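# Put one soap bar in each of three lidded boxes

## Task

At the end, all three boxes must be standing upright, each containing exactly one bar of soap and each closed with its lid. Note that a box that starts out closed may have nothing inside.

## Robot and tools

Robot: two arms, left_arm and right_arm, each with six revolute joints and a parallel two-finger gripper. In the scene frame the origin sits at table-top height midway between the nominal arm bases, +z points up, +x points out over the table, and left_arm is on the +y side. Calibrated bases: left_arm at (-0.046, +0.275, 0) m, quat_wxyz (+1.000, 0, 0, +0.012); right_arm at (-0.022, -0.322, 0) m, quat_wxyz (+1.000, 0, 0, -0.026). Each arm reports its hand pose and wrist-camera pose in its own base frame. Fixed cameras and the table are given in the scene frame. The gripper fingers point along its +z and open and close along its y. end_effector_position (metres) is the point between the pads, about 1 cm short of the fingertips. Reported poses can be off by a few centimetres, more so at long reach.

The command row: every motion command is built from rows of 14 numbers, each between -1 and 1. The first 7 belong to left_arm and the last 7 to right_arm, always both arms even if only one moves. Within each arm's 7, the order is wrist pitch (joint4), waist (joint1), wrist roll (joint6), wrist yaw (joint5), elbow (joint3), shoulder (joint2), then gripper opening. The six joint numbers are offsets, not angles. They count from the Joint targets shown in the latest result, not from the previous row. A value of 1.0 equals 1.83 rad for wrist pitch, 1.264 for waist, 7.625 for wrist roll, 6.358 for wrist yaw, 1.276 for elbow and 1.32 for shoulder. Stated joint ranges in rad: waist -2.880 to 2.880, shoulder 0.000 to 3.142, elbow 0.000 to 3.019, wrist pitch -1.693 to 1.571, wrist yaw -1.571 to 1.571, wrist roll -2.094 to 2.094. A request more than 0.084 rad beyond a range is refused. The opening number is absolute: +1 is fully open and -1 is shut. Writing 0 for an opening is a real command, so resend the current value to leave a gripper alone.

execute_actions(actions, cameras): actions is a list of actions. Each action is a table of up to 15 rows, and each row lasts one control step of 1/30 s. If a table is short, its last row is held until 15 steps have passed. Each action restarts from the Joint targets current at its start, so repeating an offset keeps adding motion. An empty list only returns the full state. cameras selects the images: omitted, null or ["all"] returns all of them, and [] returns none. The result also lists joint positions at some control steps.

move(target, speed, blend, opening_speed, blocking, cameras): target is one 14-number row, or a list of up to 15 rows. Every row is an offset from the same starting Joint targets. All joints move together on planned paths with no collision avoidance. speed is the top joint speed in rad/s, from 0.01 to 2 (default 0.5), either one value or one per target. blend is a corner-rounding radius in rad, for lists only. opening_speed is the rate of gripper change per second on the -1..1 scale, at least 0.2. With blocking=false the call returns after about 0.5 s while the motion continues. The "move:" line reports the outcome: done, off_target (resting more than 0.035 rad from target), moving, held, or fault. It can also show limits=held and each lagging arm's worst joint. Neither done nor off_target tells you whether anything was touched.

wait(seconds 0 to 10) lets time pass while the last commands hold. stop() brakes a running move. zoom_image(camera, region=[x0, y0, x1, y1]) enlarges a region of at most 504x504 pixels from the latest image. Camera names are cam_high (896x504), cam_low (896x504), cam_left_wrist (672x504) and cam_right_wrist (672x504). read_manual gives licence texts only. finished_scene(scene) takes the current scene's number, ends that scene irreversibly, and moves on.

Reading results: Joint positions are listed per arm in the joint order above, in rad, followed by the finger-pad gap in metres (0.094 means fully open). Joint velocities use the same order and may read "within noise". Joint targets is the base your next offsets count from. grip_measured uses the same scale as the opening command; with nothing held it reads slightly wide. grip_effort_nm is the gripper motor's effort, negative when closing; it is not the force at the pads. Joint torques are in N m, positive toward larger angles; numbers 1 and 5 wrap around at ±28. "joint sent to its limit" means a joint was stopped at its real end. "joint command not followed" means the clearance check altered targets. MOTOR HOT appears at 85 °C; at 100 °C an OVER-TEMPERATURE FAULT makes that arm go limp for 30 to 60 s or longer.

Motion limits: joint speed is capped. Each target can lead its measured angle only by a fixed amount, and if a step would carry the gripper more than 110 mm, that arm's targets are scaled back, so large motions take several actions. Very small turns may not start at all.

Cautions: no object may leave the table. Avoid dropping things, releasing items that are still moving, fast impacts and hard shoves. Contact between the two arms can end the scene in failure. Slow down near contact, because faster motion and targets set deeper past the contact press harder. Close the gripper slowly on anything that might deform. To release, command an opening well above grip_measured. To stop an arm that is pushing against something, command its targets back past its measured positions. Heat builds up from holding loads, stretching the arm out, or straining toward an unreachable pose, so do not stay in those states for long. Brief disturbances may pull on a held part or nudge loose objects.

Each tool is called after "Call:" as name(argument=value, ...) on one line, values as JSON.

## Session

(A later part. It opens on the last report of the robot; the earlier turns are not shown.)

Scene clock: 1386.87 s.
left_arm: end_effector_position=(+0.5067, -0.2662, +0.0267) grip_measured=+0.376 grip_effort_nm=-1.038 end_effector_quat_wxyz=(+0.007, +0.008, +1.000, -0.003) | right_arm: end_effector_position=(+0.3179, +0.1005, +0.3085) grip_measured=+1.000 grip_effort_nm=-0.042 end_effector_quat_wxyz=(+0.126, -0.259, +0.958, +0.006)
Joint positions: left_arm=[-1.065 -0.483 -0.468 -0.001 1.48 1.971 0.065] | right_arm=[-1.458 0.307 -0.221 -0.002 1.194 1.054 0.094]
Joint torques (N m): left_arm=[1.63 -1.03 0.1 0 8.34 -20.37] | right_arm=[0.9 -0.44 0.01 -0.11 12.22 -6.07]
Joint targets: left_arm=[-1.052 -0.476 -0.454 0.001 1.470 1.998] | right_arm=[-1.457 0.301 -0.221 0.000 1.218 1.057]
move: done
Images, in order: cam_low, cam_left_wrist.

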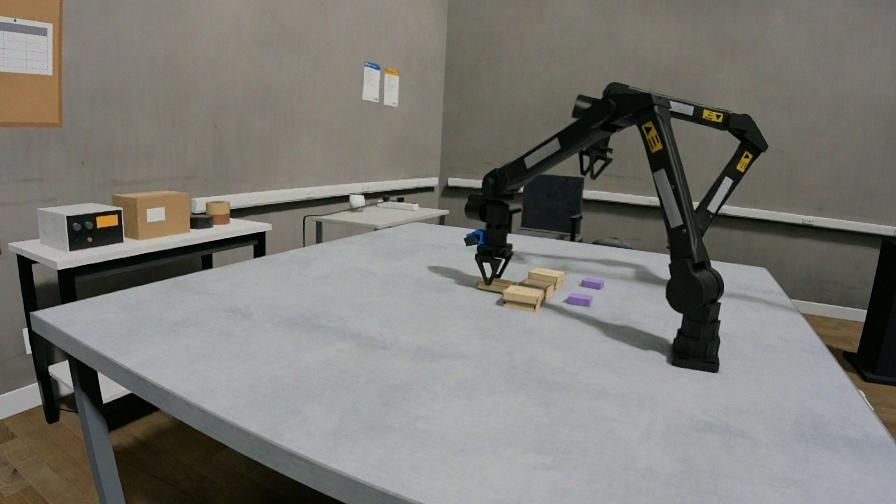

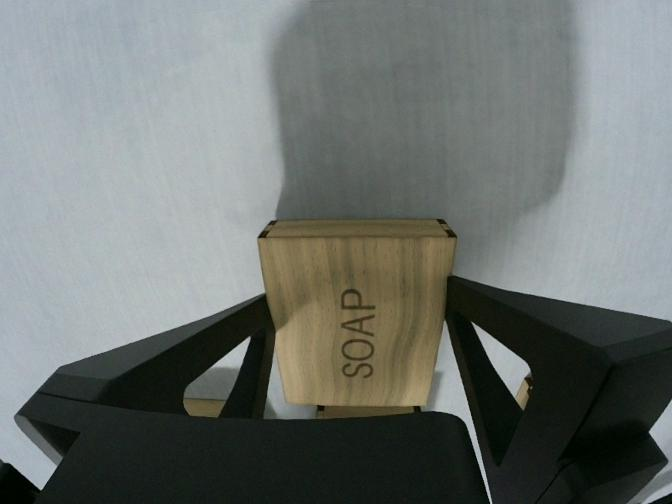

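Call:
move(target=[[-0.0798,0,0,0,0.0909,-0.0667,0.2,0,0,0,0,0,0,1],[-0.0273,-0.0854,-0.0146,0,-0.1916,-0.2265,0.2,0,0,0,0,0,0,1]], speed=[0.2,0.35], cameras=["cam_left_wrist","cam_low"])

Call:
zoom_image(camera="cam_low", region=[480, 250, 570, 320])

Call:
zoom_image(camera="cam_left_wrist", region=[240, 180, 480, 250])

Scene clock: 1426.57 s.
left_arm: end_effector_position=(+0.4006, -0.2598, +0.0732) grip_measured=+0.376 grip_effort_nm=-1.043 end_effector_quat_wxyz=(-0.009, +0.012, +1.000, +0.007) | right_arm: end_effector_position=(+0.3179, +0.1005, +0.3085) grip_measured=+1.000 grip_effort_nm=-0.056 end_effector_quat_wxyz=(+0.126, -0.259, +0.958, +0.006)
Joint positions: left_arm=[-1.114 -0.575 -0.552 -0.001 1.238 1.717 0.065] | right_arm=[-1.458 0.307 -0.221 -0.002 1.194 1.054 0.094]
Joint torques (N m): left_arm=[1.61 -2.32 -0.26 -0.01 8.05 -19.9] | right_arm=[0.9 -0.5 0.01 -0.12 12.21 -6.01]
Joint targets: left_arm=[-1.102 -0.584 -0.566 0.001 1.225 1.699] | right_arm=[-1.457 0.301 -0.221 0.000 1.218 1.057]
move: done
Images, in order: cam_low, cam_left_wrist.

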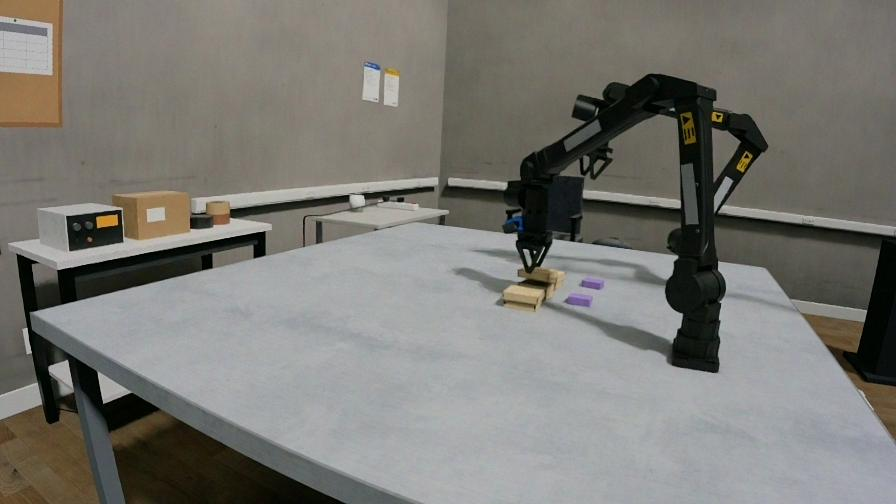

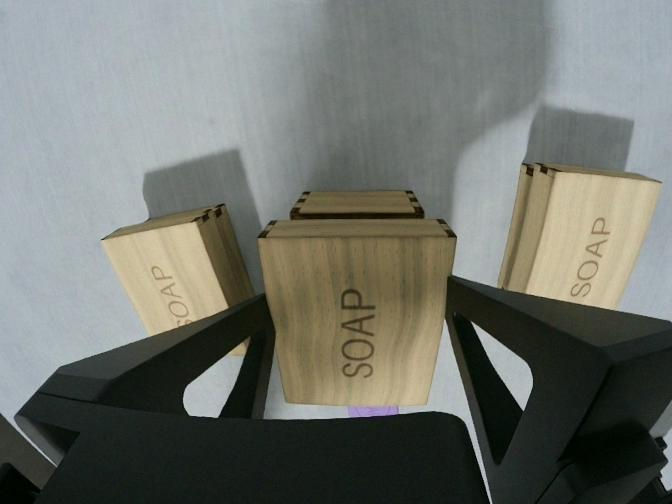

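Scaled by 5.600 from the camera's 896x504 image, which has a finer 1280x720 frame.

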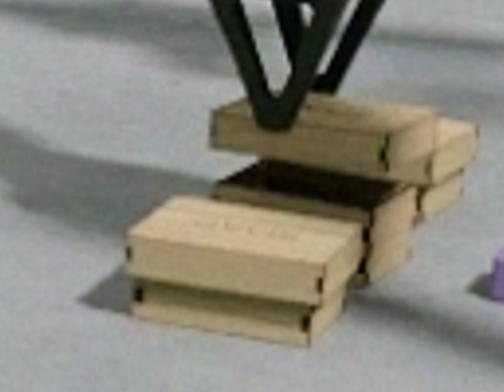

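Scaled by 2.100 from the camera's 672x504 image, which has a finer 960x720 frame.

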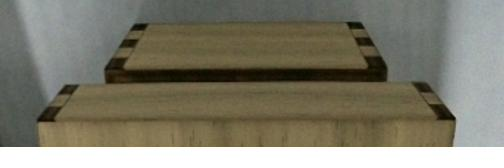

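Call:
move(target=[[0.0115,0,0,0,0,0,0.2,0,0,0,0,0,0,1],[0.0309,0,0,0,-0.0118,0.0409,0.2,0,0,0,0,0,0,1]], speed=0.1, cameras=["cam_left_wrist","cam_low"])

Call:
zoom_image(camera="cam_low", region=[480, 250, 570, 320])

Call:
zoom_image(camera="cam_left_wrist", region=[240, 180, 480, 250])

Scene clock: 1445.27 s.
left_arm: end_effector_position=(+0.4061, -0.2634, +0.0640) grip_measured=+0.376 grip_effort_nm=-1.038 end_effector_quat_wxyz=(+0.004, +0.011, +1.000, -0.002) | right_arm: end_effector_position=(+0.3179, +0.1005, +0.3085) grip_measured=+1.000 grip_effort_nm=-0.051 end_effector_quat_wxyz=(+0.126, -0.259, +0.958, +0.006)
Joint positions: left_arm=[-1.058 -0.575 -0.552 -0.001 1.222 1.726 0.065] | right_arm=[-1.458 0.307 -0.221 -0.002 1.194 1.054 0.094]
Joint torques (N m): left_arm=[1.48 -2.26 -0.21 -0.01 8.12 -15.27] | right_arm=[0.9 -0.44 0.01 -0.12 12.19 -6.07]
Joint targets: left_arm=[-1.045 -0.584 -0.565 0.001 1.210 1.753] | right_arm=[-1.457 0.301 -0.221 0.000 1.218 1.057]
move: done
Images, in order: cam_low, cam_left_wrist.

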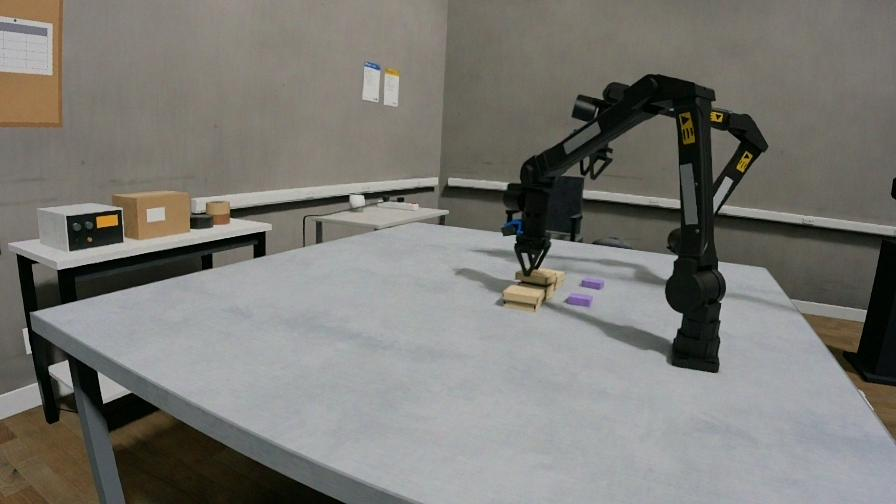

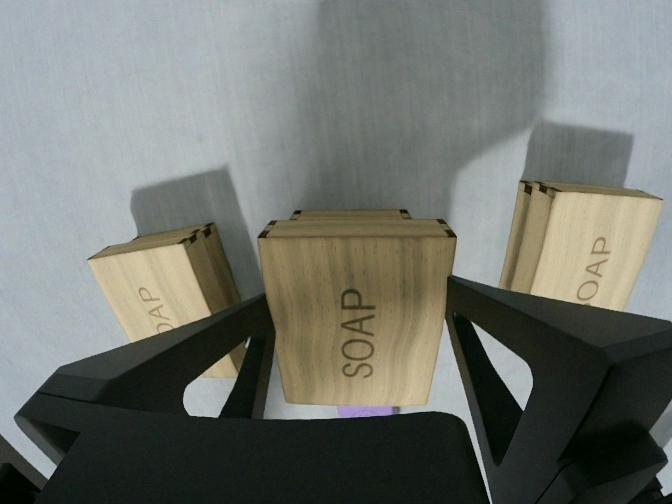

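Scaled by 5.600 from the camera's 896x504 image, which has a finer 1280x720 frame.

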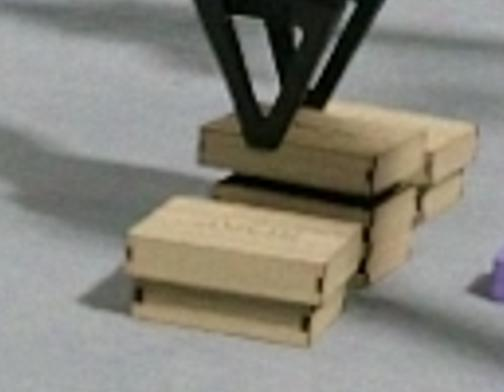

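Scaled by 2.100 from the camera's 672x504 image, which has a finer 960x720 frame.

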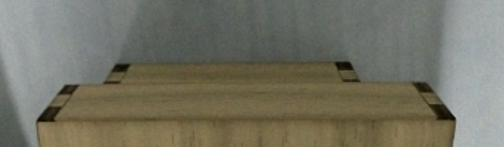

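Call:
move(target=[-0.0158,0.0205,0,0,-0.004,0,0.2,0,0,0,0,0,0,1], speed=0.1, cameras=["cam_left_wrist","cam_low"])

Call:
zoom_image(camera="cam_low", region=[480, 250, 570, 320])

Call:
zoom_image(camera="cam_left_wrist", region=[240, 180, 480, 250])

Scene clock: 1457.87 s.
left_arm: end_effector_position=(+0.4044, -0.2597, +0.0622) grip_measured=+0.376 grip_effort_nm=-1.038 end_effector_quat_wxyz=(+0.000, +0.009, +1.000, +0.001) | right_arm: end_effector_position=(+0.3179, +0.1005, +0.3085) grip_measured=+1.000 grip_effort_nm=-0.046 end_effector_quat_wxyz=(+0.126, -0.259, +0.958, +0.006)
Joint positions: left_arm=[-1.063 -0.57 -0.553 -0.001 1.217 1.726 0.065] | right_arm=[-1.458 0.307 -0.221 -0.002 1.194 1.054 0.094]
Joint torques (N m): left_arm=[0.57 -0.67 -0.21 -0.01 8.09 -15.68] | right_arm=[0.9 -0.5 0.01 -0.12 12.21 -6.01]
Joint targets: left_arm=[-1.074 -0.559 -0.566 0.001 1.205 1.753] | right_arm=[-1.457 0.301 -0.221 0.000 1.218 1.057]
move: done
Images, in order: cam_low, cam_left_wrist.

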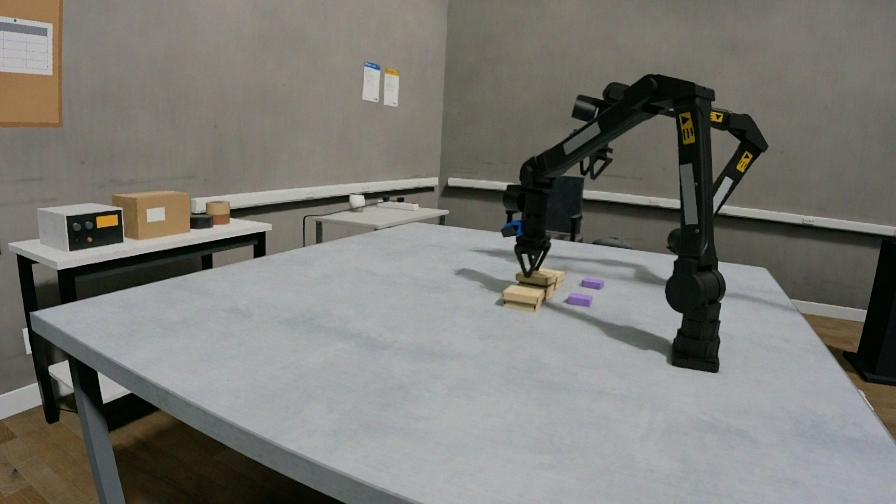

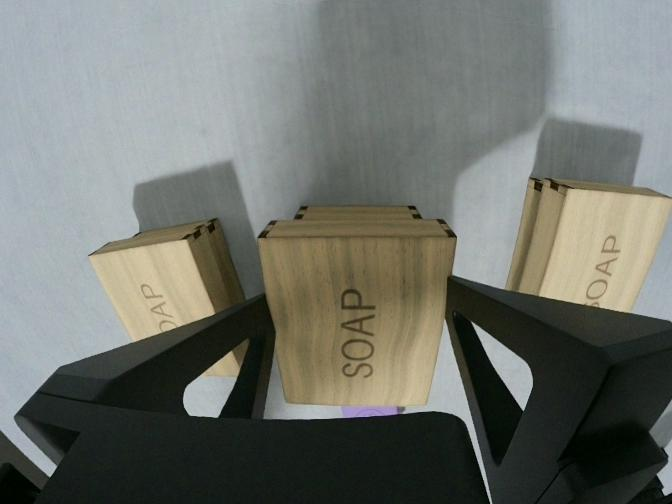

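Scaled by 5.600 from the camera's 896x504 image, which has a finer 1280x720 frame.

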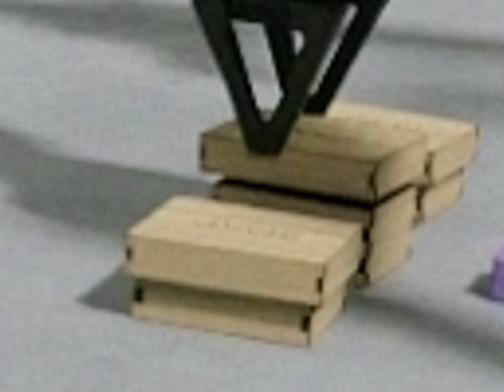

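Scaled by 2.100 from the camera's 672x504 image, which has a finer 960x720 frame.

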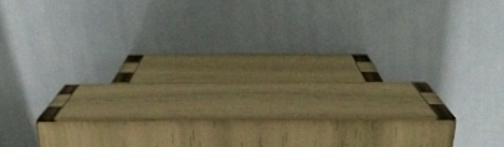

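Call:
move(target=[0.029,0,0,0,-0.011,0.0152,0.2,0,0,0,0,0,0,1], speed=0.06, cameras=["cam_left_wrist","cam_low"])

Call:
zoom_image(camera="cam_low", region=[480, 250, 570, 320])

Call:
zoom_image(camera="cam_left_wrist", region=[240, 180, 480, 250])

Scene clock: 1472.80 s.
left_arm: end_effector_position=(+0.4054, -0.2605, +0.0539) grip_measured=+0.375 grip_effort_nm=-1.028 end_effector_quat_wxyz=(+0.001, +0.008, +1.000, -0.001) | right_arm: end_effector_position=(+0.3179, +0.1005, +0.3085) grip_measured=+1.000 grip_effort_nm=-0.046 end_effector_quat_wxyz=(+0.126, -0.259, +0.958, +0.006)
Joint positions: left_arm=[-1.039 -0.57 -0.554 0.001 1.208 1.737 0.065] | right_arm=[-1.458 0.307 -0.221 -0.002 1.194 1.054 0.094]
Joint torques (N m): left_arm=[1.8 -0.73 -0.2 -0.09 7.64 -15.09] | right_arm=[0.9 -0.44 0.01 -0.11 12.22 -6.07]
Joint targets: left_arm=[-1.021 -0.559 -0.566 0.001 1.191 1.773] | right_arm=[-1.457 0.301 -0.221 0.000 1.218 1.057]
move: off_target (left_arm); left_arm: the shoulder is farthest, 0.036 rad from its target
Images, in order: cam_low, cam_left_wrist.

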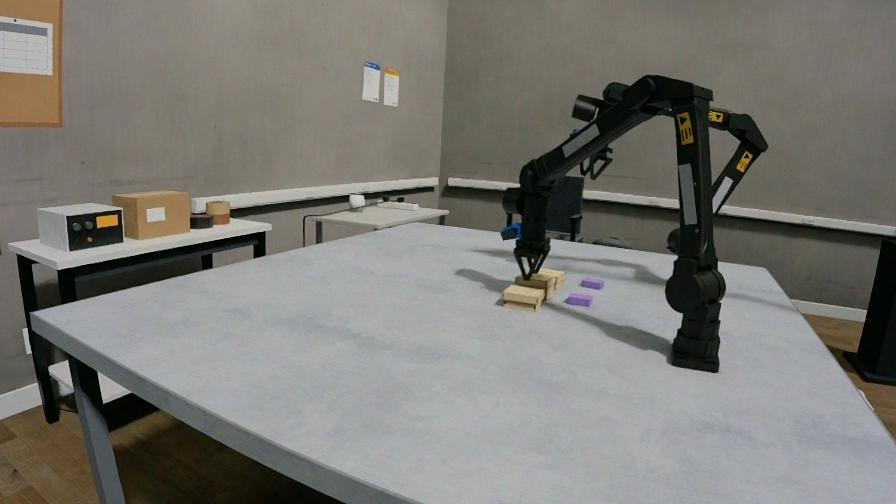

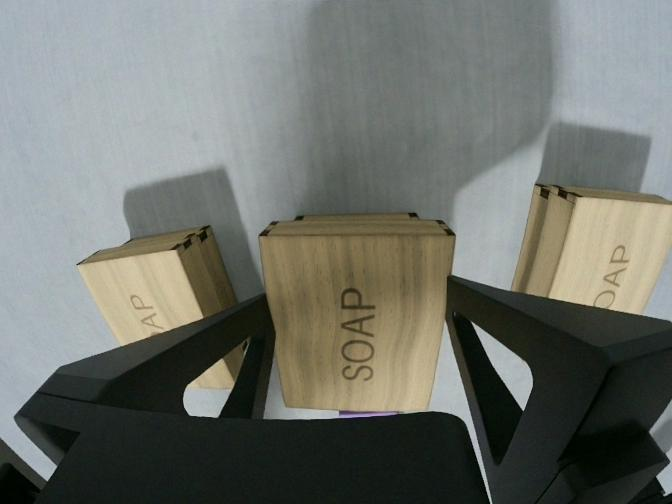

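Scaled by 5.600 from the camera's 896x504 image, which has a finer 1280x720 frame.

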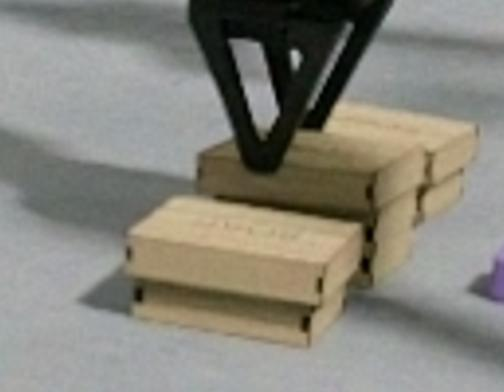

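Scaled by 2.100 from the camera's 672x504 image, which has a finer 960x720 frame.

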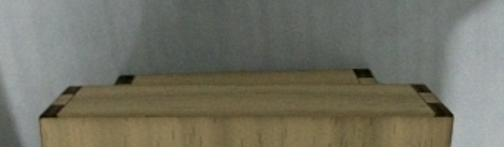

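Call:
move(target=[[0,0,-0.0016,0,0,-0.034,0.2,0,0,0,0,0,0,1],[-0.0175,0.0006,-0.0032,0,0,-0.034,0.2,0,0,0,0,0,0,1],[-0.0175,0.0006,-0.0032,0,0,0.002,0.2,0,0,0,0,0,0,1]], speed=0.08, cameras=["cam_left_wrist","cam_low"])

Call:
zoom_image(camera="cam_low", region=[480, 250, 570, 320])

Call:
zoom_image(camera="cam_left_wrist", region=[240, 180, 480, 250])

Scene clock: 1488.47 s.
left_arm: end_effector_position=(+0.4053, -0.2595, +0.0538) grip_measured=+0.375 grip_effort_nm=-1.038 end_effector_quat_wxyz=(+0.000, -0.004, +1.000, -0.001) | right_arm: end_effector_position=(+0.3179, +0.1005, +0.3085) grip_measured=+1.000 grip_effort_nm=-0.051 end_effector_quat_wxyz=(+0.126, -0.259, +0.958, +0.006)
Joint positions: left_arm=[-1.04 -0.568 -0.576 0.001 1.207 1.737 0.065] | right_arm=[-1.458 0.307 -0.221 -0.002 1.194 1.054 0.094]
Joint torques (N m): left_arm=[0.54 -0.73 -0.22 -0.08 7.54 -14.86] | right_arm=[0.9 -0.5 0.02 -0.11 12.21 -6.01]
Joint targets: left_arm=[-1.053 -0.558 -0.590 0.001 1.191 1.776] | right_arm=[-1.457 0.301 -0.221 0.000 1.218 1.057]
move: off_target (left_arm); left_arm: the shoulder is farthest, 0.038 rad from its target
Images, in order: cam_low, cam_left_wrist.

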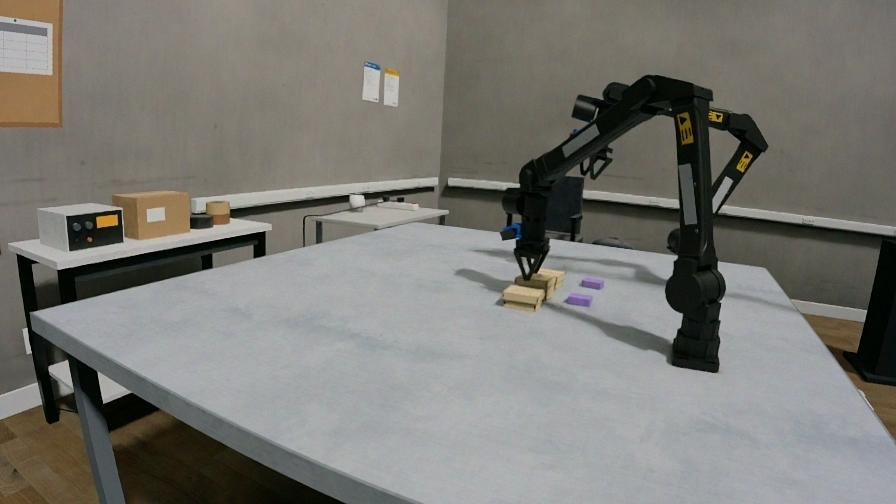

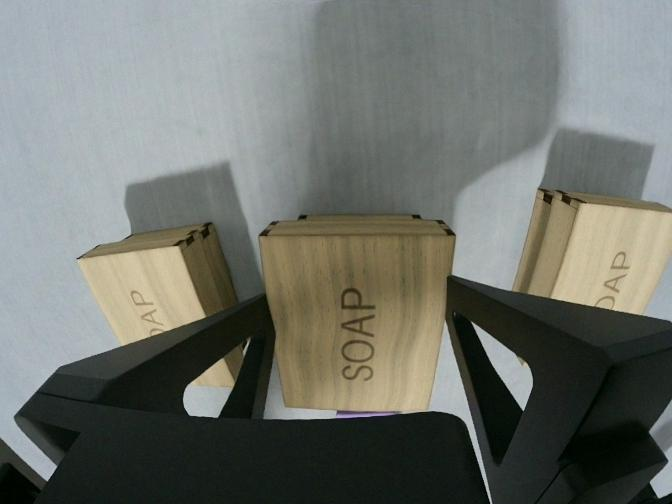

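Scaled by 5.600 from the camera's 896x504 image, which has a finer 1280x720 frame.

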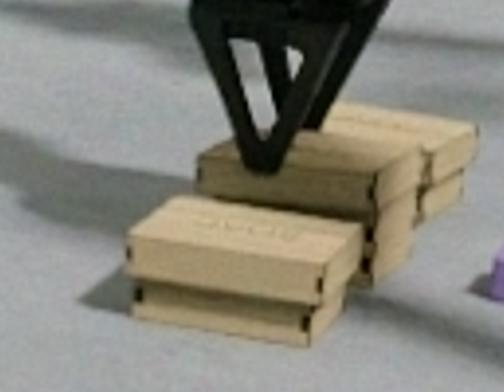

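Scaled by 2.100 from the camera's 672x504 image, which has a finer 960x720 frame.

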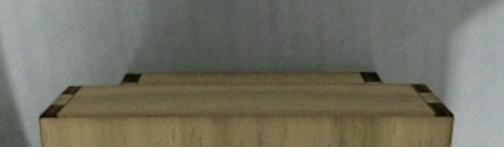

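Call:
move(target=[[0,0,0,0,0,-0.036,0.2,0,0,0,0,0,0,1],[-0.006,-0.001,0,0,0,-0.036,0.2,0,0,0,0,0,0,1],[-0.006,-0.001,0,0,0,-0.004,0.2,0,0,0,0,0,0,1]], speed=0.08, cameras=["cam_left_wrist","cam_low"])

Call:
zoom_image(camera="cam_low", region=[480, 250, 570, 320])

Call:
zoom_image(camera="cam_left_wrist", region=[240, 180, 480, 250])

Scene clock: 1504.70 s.
left_arm: end_effector_position=(+0.4032, -0.2582, +0.0538) grip_measured=+0.375 grip_effort_nm=-1.028 end_effector_quat_wxyz=(-0.004, -0.005, +1.000, +0.002) | right_arm: end_effector_position=(+0.3179, +0.1005, +0.3085) grip_measured=+1.000 grip_effort_nm=-0.042 end_effector_quat_wxyz=(+0.126, -0.259, +0.958, +0.006)
Joint positions: left_arm=[-1.05 -0.568 -0.578 0.001 1.207 1.737 0.065] | right_arm=[-1.458 0.307 -0.221 -0.002 1.194 1.054 0.094]
Joint torques (N m): left_arm=[0.53 -0.85 -0.19 -0.09 7.5 -15.33] | right_arm=[0.9 -0.44 0.02 -0.11 12.21 -6.07]
Motor temperatures (°C): left_arm=[27 28 29 28 41 36 33] | right_arm=[30 32 28 30 55 29 30]
Heat: left arm: hottest elbow 41 °C; right arm: hottest elbow 55 °C.
Joint targets: left_arm=[-1.064 -0.559 -0.590 0.001 1.191 1.770] | right_arm=[-1.457 0.301 -0.221 0.000 1.218 1.057]
move: done
Images, in order: cam_low, cam_left_wrist.

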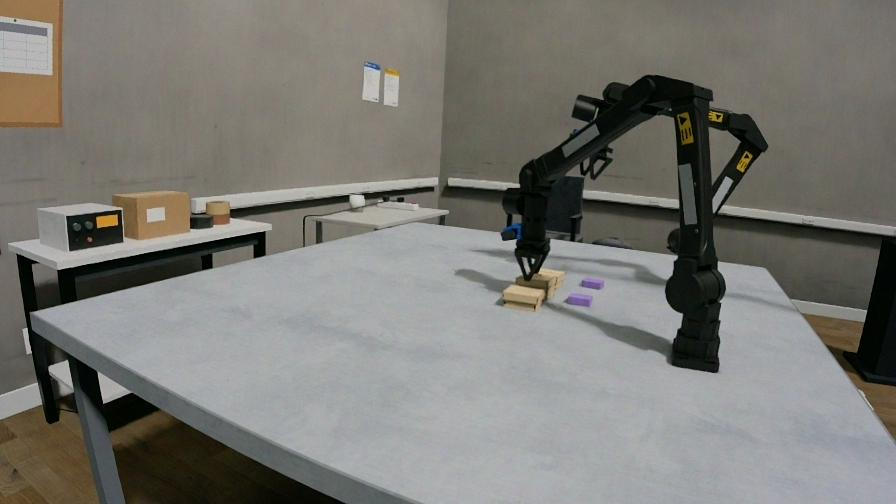

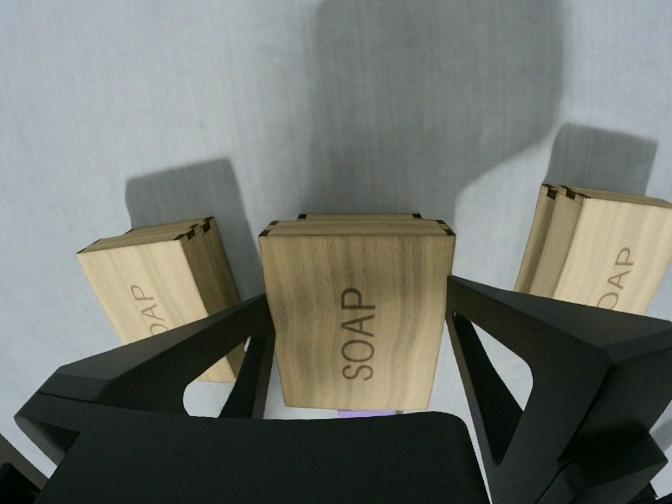

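Scaled by 5.600 from the camera's 896x504 image, which has a finer 1280x720 frame.

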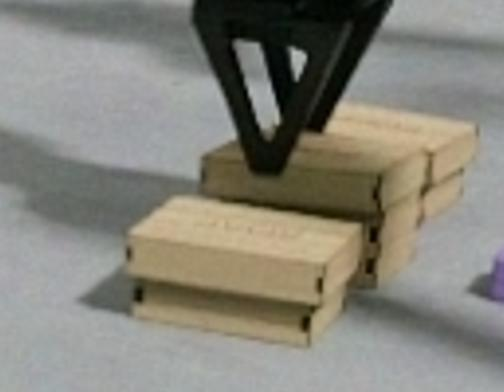

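Scaled by 2.100 from the camera's 672x504 image, which has a finer 960x720 frame.

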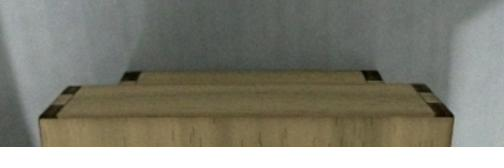

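Call:
move(target=[[0,0,0,0,0,-0.0447,0.2,0,0,0,0,0,0,1],[-0.0044,0,0,0,0,-0.0447,0.2,0,0,0,0,0,0,1]], speed=0.1, cameras=["cam_left_wrist","cam_low"])

Call:
zoom_image(camera="cam_low", region=[480, 250, 570, 320])

Call:
zoom_image(camera="cam_left_wrist", region=[240, 180, 480, 250])

Scene clock: 1527.83 s.
left_arm: end_effector_position=(+0.4018, -0.2573, +0.0567) grip_measured=+0.375 grip_effort_nm=-1.033 end_effector_quat_wxyz=(-0.005, -0.005, +1.000, +0.003) | right_arm: end_effector_position=(+0.3179, +0.1005, +0.3085) grip_measured=+1.000 grip_effort_nm=-0.051 end_effector_quat_wxyz=(+0.126, -0.259, +0.958, +0.006)
Joint positions: left_arm=[-1.059 -0.568 -0.579 0.001 1.207 1.731 0.065] | right_arm=[-1.458 0.307 -0.221 -0.002 1.194 1.054 0.094]
Joint torques (N m): left_arm=[0.53 -0.85 -0.19 -0.09 7.54 -19.96] | right_arm=[0.88 -0.44 0.01 -0.12 12.21 -6.07]
Joint targets: left_arm=[-1.072 -0.559 -0.590 0.001 1.191 1.711] | right_arm=[-1.457 0.301 -0.221 0.000 1.218 1.057]
move: done
Images, in order: cam_low, cam_left_wrist.

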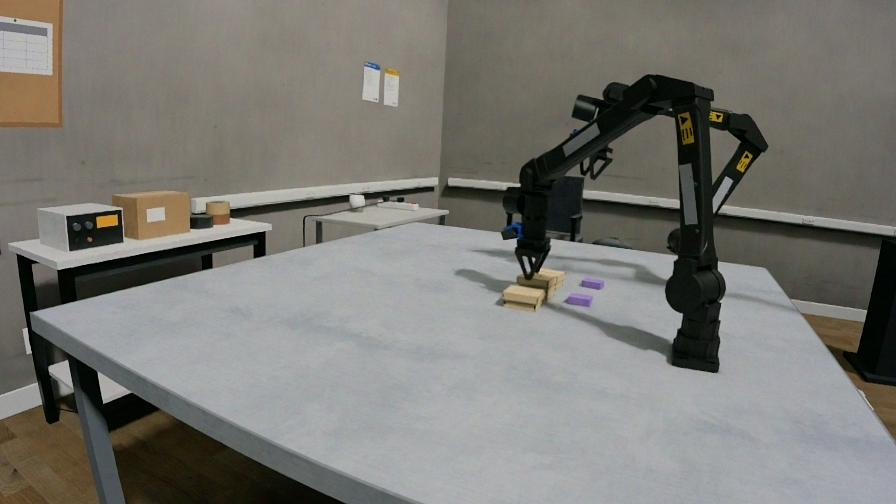

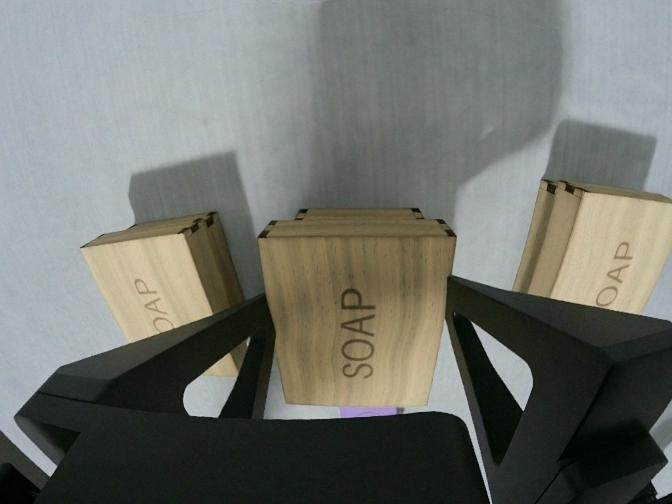

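Scaled by 5.600 from the camera's 896x504 image, which has a finer 1280x720 frame.

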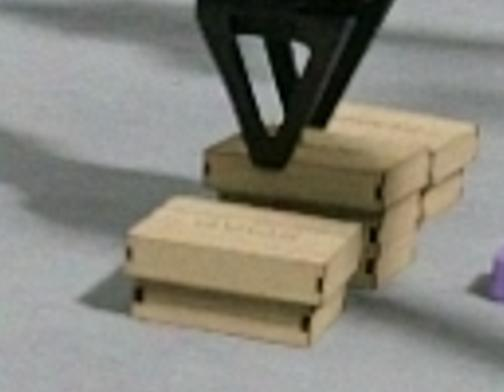

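Scaled by 2.100 from the camera's 672x504 image, which has a finer 960x720 frame.

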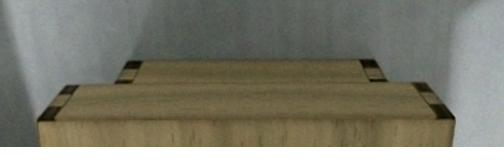

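Call:
move(target=[0.0219,0,0,0,-0.0045,-0.0045,0.2,0,0,0,0,0,0,1], speed=0.1, cameras=["cam_left_wrist","cam_low"])

Call:
zoom_image(camera="cam_low", region=[510, 260, 560, 300])

Call:
zoom_image(camera="cam_left_wrist", region=[240, 180, 480, 250])

Scene clock: 1548.00 s.
left_arm: end_effector_position=(+0.4005, -0.2565, +0.0552) grip_measured=+0.375 grip_effort_nm=-1.048 end_effector_quat_wxyz=(-0.003, -0.005, +1.000, +0.001) | right_arm: end_effector_position=(+0.3179, +0.1005, +0.3085) grip_measured=+1.000 grip_effort_nm=-0.046 end_effector_quat_wxyz=(+0.126, -0.259, +0.958, +0.006)
Joint positions: left_arm=[-1.047 -0.568 -0.579 0.001 1.196 1.726 0.065] | right_arm=[-1.458 0.307 -0.221 -0.002 1.194 1.054 0.094]
Joint torques (N m): left_arm=[1.59 -0.85 -0.19 -0.09 8.01 -19.96] | right_arm=[0.9 -0.44 0.01 -0.12 12.21 -6.07]
Joint targets: left_arm=[-1.032 -0.559 -0.590 0.001 1.185 1.705] | right_arm=[-1.457 0.301 -0.221 0.000 1.218 1.057]
move: done
Images, in order: cam_low, cam_left_wrist.

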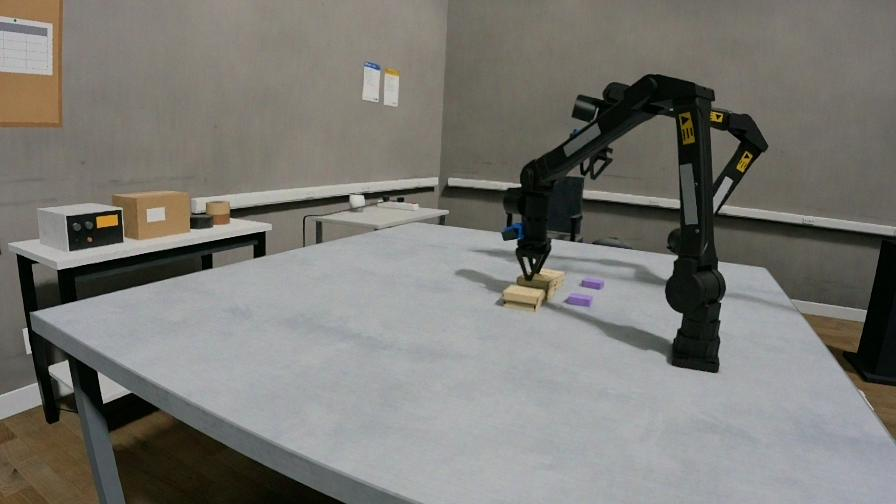

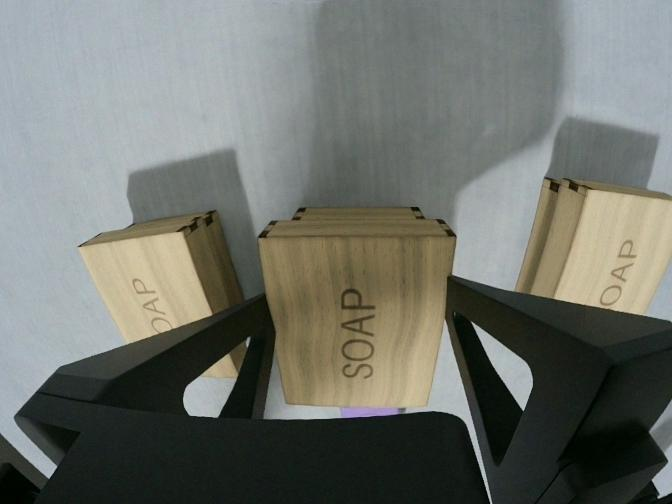

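Scaled by 10.080 from the camera's 896x504 image, which has a finer 1280x720 frame.

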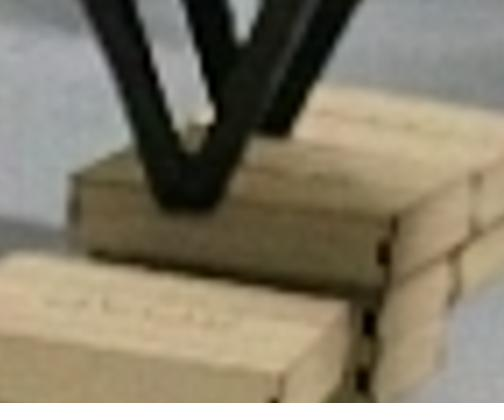

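Scaled by 2.100 from the camera's 672x504 image, which has a finer 960x720 frame.

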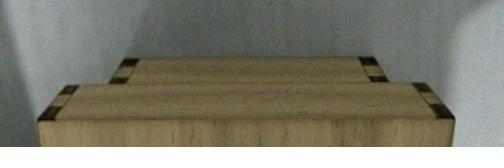

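Call:
move(target=[[0,0,0,0,0,-0.006,0.2,0,0,0,0,0,0,1],[-0.018,0,0,0,0,-0.006,0.2,0,0,0,0,0,0,1]], speed=0.1, cameras=["cam_left_wrist","cam_low"])

Call:
zoom_image(camera="cam_low", region=[510, 260, 560, 300])

Call:
zoom_image(camera="cam_left_wrist", region=[240, 180, 480, 250])

Scene clock: 1561.00 s.
left_arm: end_effector_position=(+0.3997, -0.2559, +0.0594) grip_measured=+0.375 grip_effort_nm=-1.038 end_effector_quat_wxyz=(-0.002, -0.005, +1.000, +0.000) | right_arm: end_effector_position=(+0.3179, +0.1005, +0.3085) grip_measured=+1.000 grip_effort_nm=-0.051 end_effector_quat_wxyz=(+0.126, -0.259, +0.958, +0.006)
Joint positions: left_arm=[-1.053 -0.568 -0.579 0.001 1.196 1.717 0.065] | right_arm=[-1.458 0.307 -0.221 -0.002 1.194 1.054 0.094]
Joint torques (N m): left_arm=[0.59 -0.85 -0.19 -0.09 8.1 -19.78] | right_arm=[0.9 -0.5 0.01 -0.11 12.21 -6.07]
Joint targets: left_arm=[-1.065 -0.559 -0.590 0.001 1.185 1.697] | right_arm=[-1.457 0.301 -0.221 0.000 1.218 1.057]
move: done
Images, in order: cam_low, cam_left_wrist.

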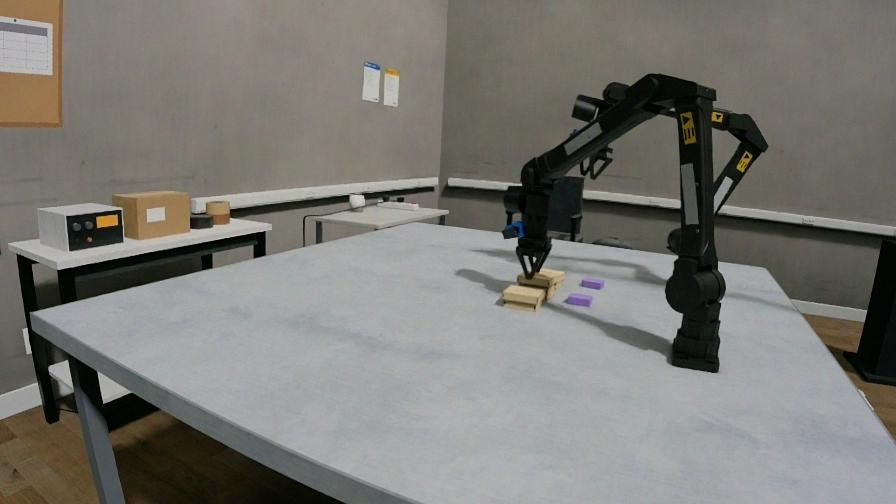

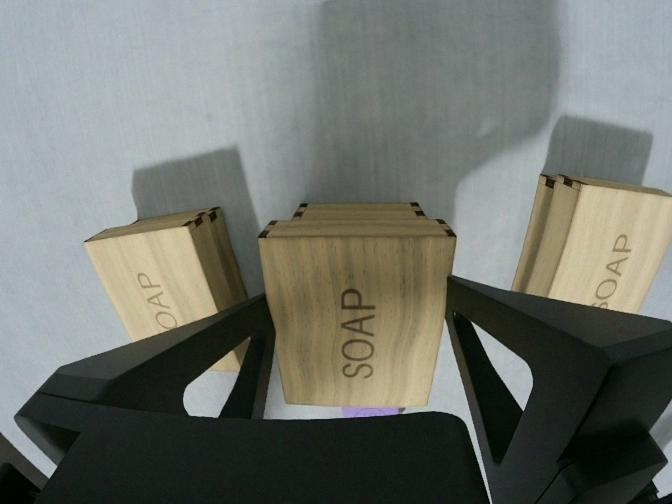

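Scaled by 10.080 from the camera's 896x504 image, which has a finer 1280x720 frame.

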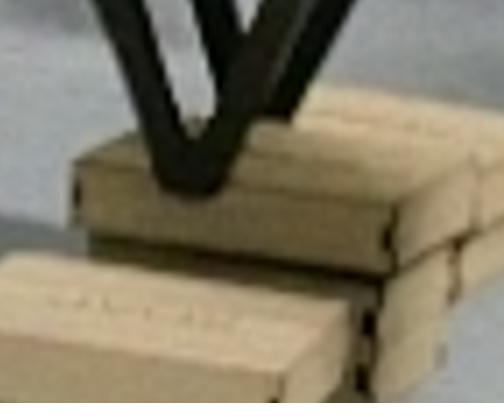

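Scaled by 2.100 from the camera's 672x504 image, which has a finer 960x720 frame.

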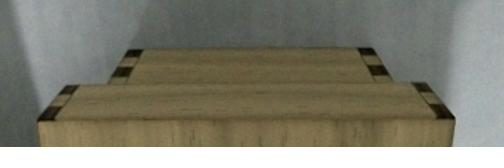

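Call:
move(target=[[-0.0035,0,0,0,0,0,0.2,0,0,0,0,0,0,1],[-0.0035,0,0,0,0,0.0385,0.2,0,0,0,0,0,0,1]], speed=0.06, cameras=["cam_left_wrist","cam_low"])

Call:
zoom_image(camera="cam_low", region=[510, 260, 560, 300])

Call:
zoom_image(camera="cam_left_wrist", region=[240, 180, 480, 250])

Scene clock: 1576.23 s.
left_arm: end_effector_position=(+0.3981, -0.2549, +0.0587) grip_measured=+0.375 grip_effort_nm=-1.033 end_effector_quat_wxyz=(-0.005, -0.005, +1.000, +0.003) | right_arm: end_effector_position=(+0.3179, +0.1005, +0.3085) grip_measured=+1.000 grip_effort_nm=-0.056 end_effector_quat_wxyz=(+0.126, -0.259, +0.958, +0.006)
Joint positions: left_arm=[-1.06 -0.568 -0.579 0.001 1.196 1.718 0.065] | right_arm=[-1.458 0.307 -0.221 -0.002 1.194 1.054 0.094]
Joint torques (N m): left_arm=[0.64 -0.85 -0.19 -0.1 7.94 -14.92] | right_arm=[0.9 -0.44 0.01 -0.12 12.19 -6.07]
Joint targets: left_arm=[-1.072 -0.559 -0.590 0.001 1.185 1.748] | right_arm=[-1.457 0.301 -0.221 0.000 1.218 1.057]
move: done
Images, in order: cam_low, cam_left_wrist.

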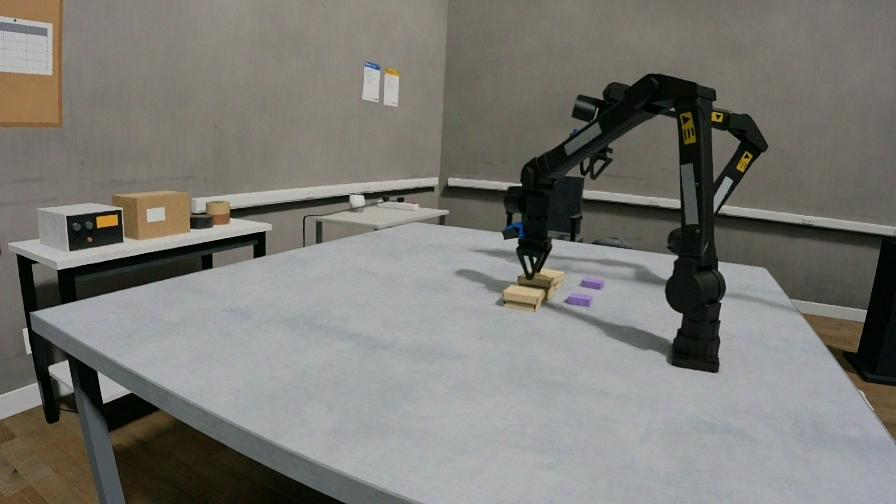

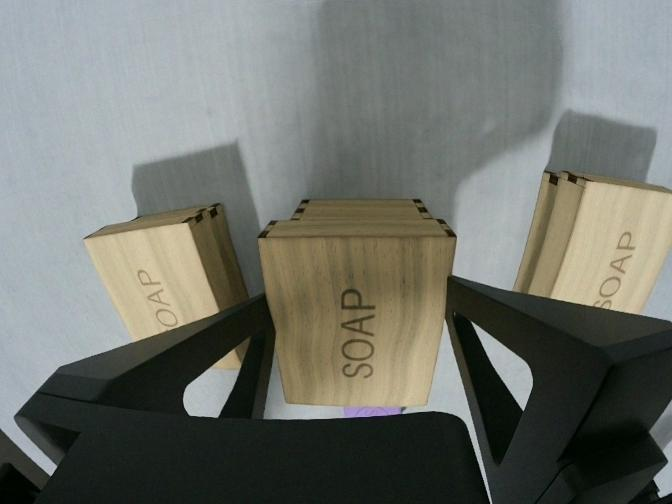

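Scaled by 10.080 from the camera's 896x504 image, which has a finer 1280x720 frame.

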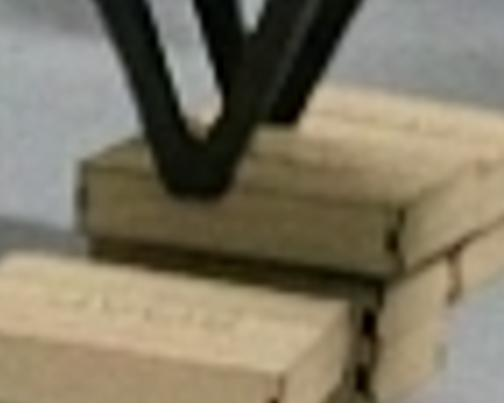

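Scaled by 2.100 from the camera's 672x504 image, which has a finer 960x720 frame.

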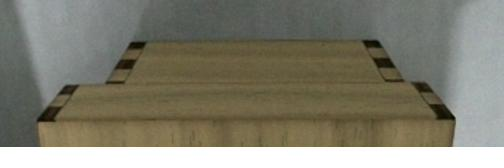

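Call:
move(target=[[0,0,0,0,0,0.015,0.2,0,0,0,0,0,0,1]], speed=0.05, cameras=["cam_left_wrist","cam_low"])

Call:
zoom_image(camera="cam_low", region=[510, 260, 560, 300])

Call:
zoom_image(camera="cam_left_wrist", region=[240, 180, 480, 250])

Scene clock: 1588.90 s.
left_arm: end_effector_position=(+0.3980, -0.2548, +0.0577) grip_measured=+0.375 grip_effort_nm=-1.038 end_effector_quat_wxyz=(-0.006, -0.005, +1.000, +0.003) | right_arm: end_effector_position=(+0.3179, +0.1005, +0.3085) grip_measured=+1.000 grip_effort_nm=-0.051 end_effector_quat_wxyz=(+0.126, -0.259, +0.958, +0.006)
Joint positions: left_arm=[-1.06 -0.568 -0.579 0.001 1.196 1.721 0.065] | right_arm=[-1.458 0.307 -0.221 -0.002 1.194 1.054 0.094]
Joint torques (N m): left_arm=[0.58 -0.85 -0.19 -0.09 8.06 -13.68] | right_arm=[0.9 -0.38 0.01 -0.12 12.21 -6.07]
Joint targets: left_arm=[-1.071 -0.559 -0.590 0.001 1.185 1.768] | right_arm=[-1.457 0.301 -0.221 0.000 1.218 1.057]
move: off_target (left_arm); left_arm: the shoulder is farthest, 0.047 rad from its target
Images, in order: cam_low, cam_left_wrist.

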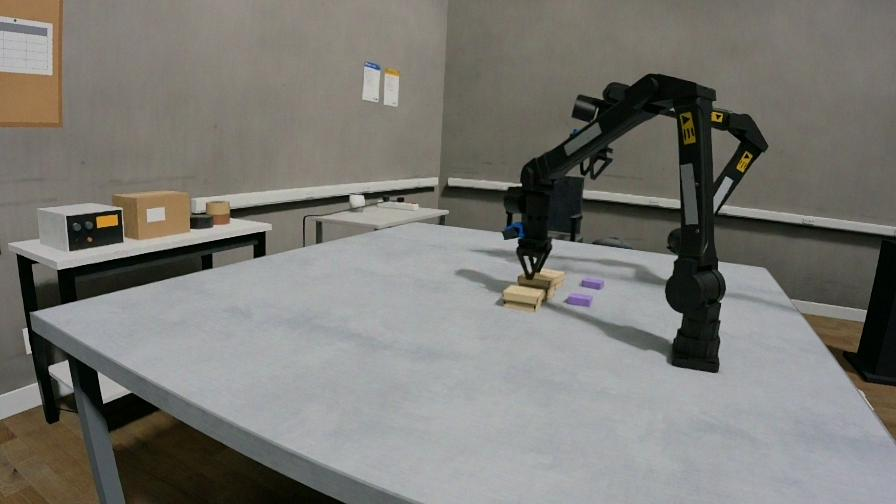

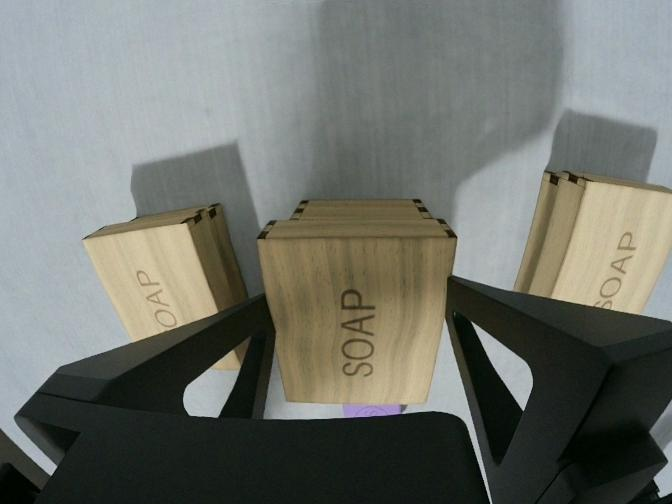

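Scaled by 10.080 from the camera's 896x504 image, which has a finer 1280x720 frame.

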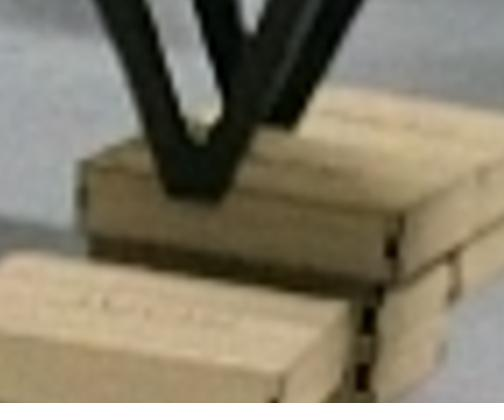

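Scaled by 2.100 from the camera's 672x504 image, which has a finer 960x720 frame.

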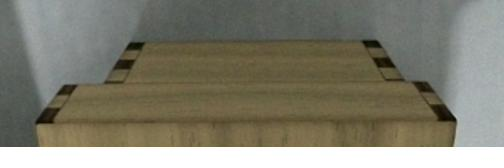

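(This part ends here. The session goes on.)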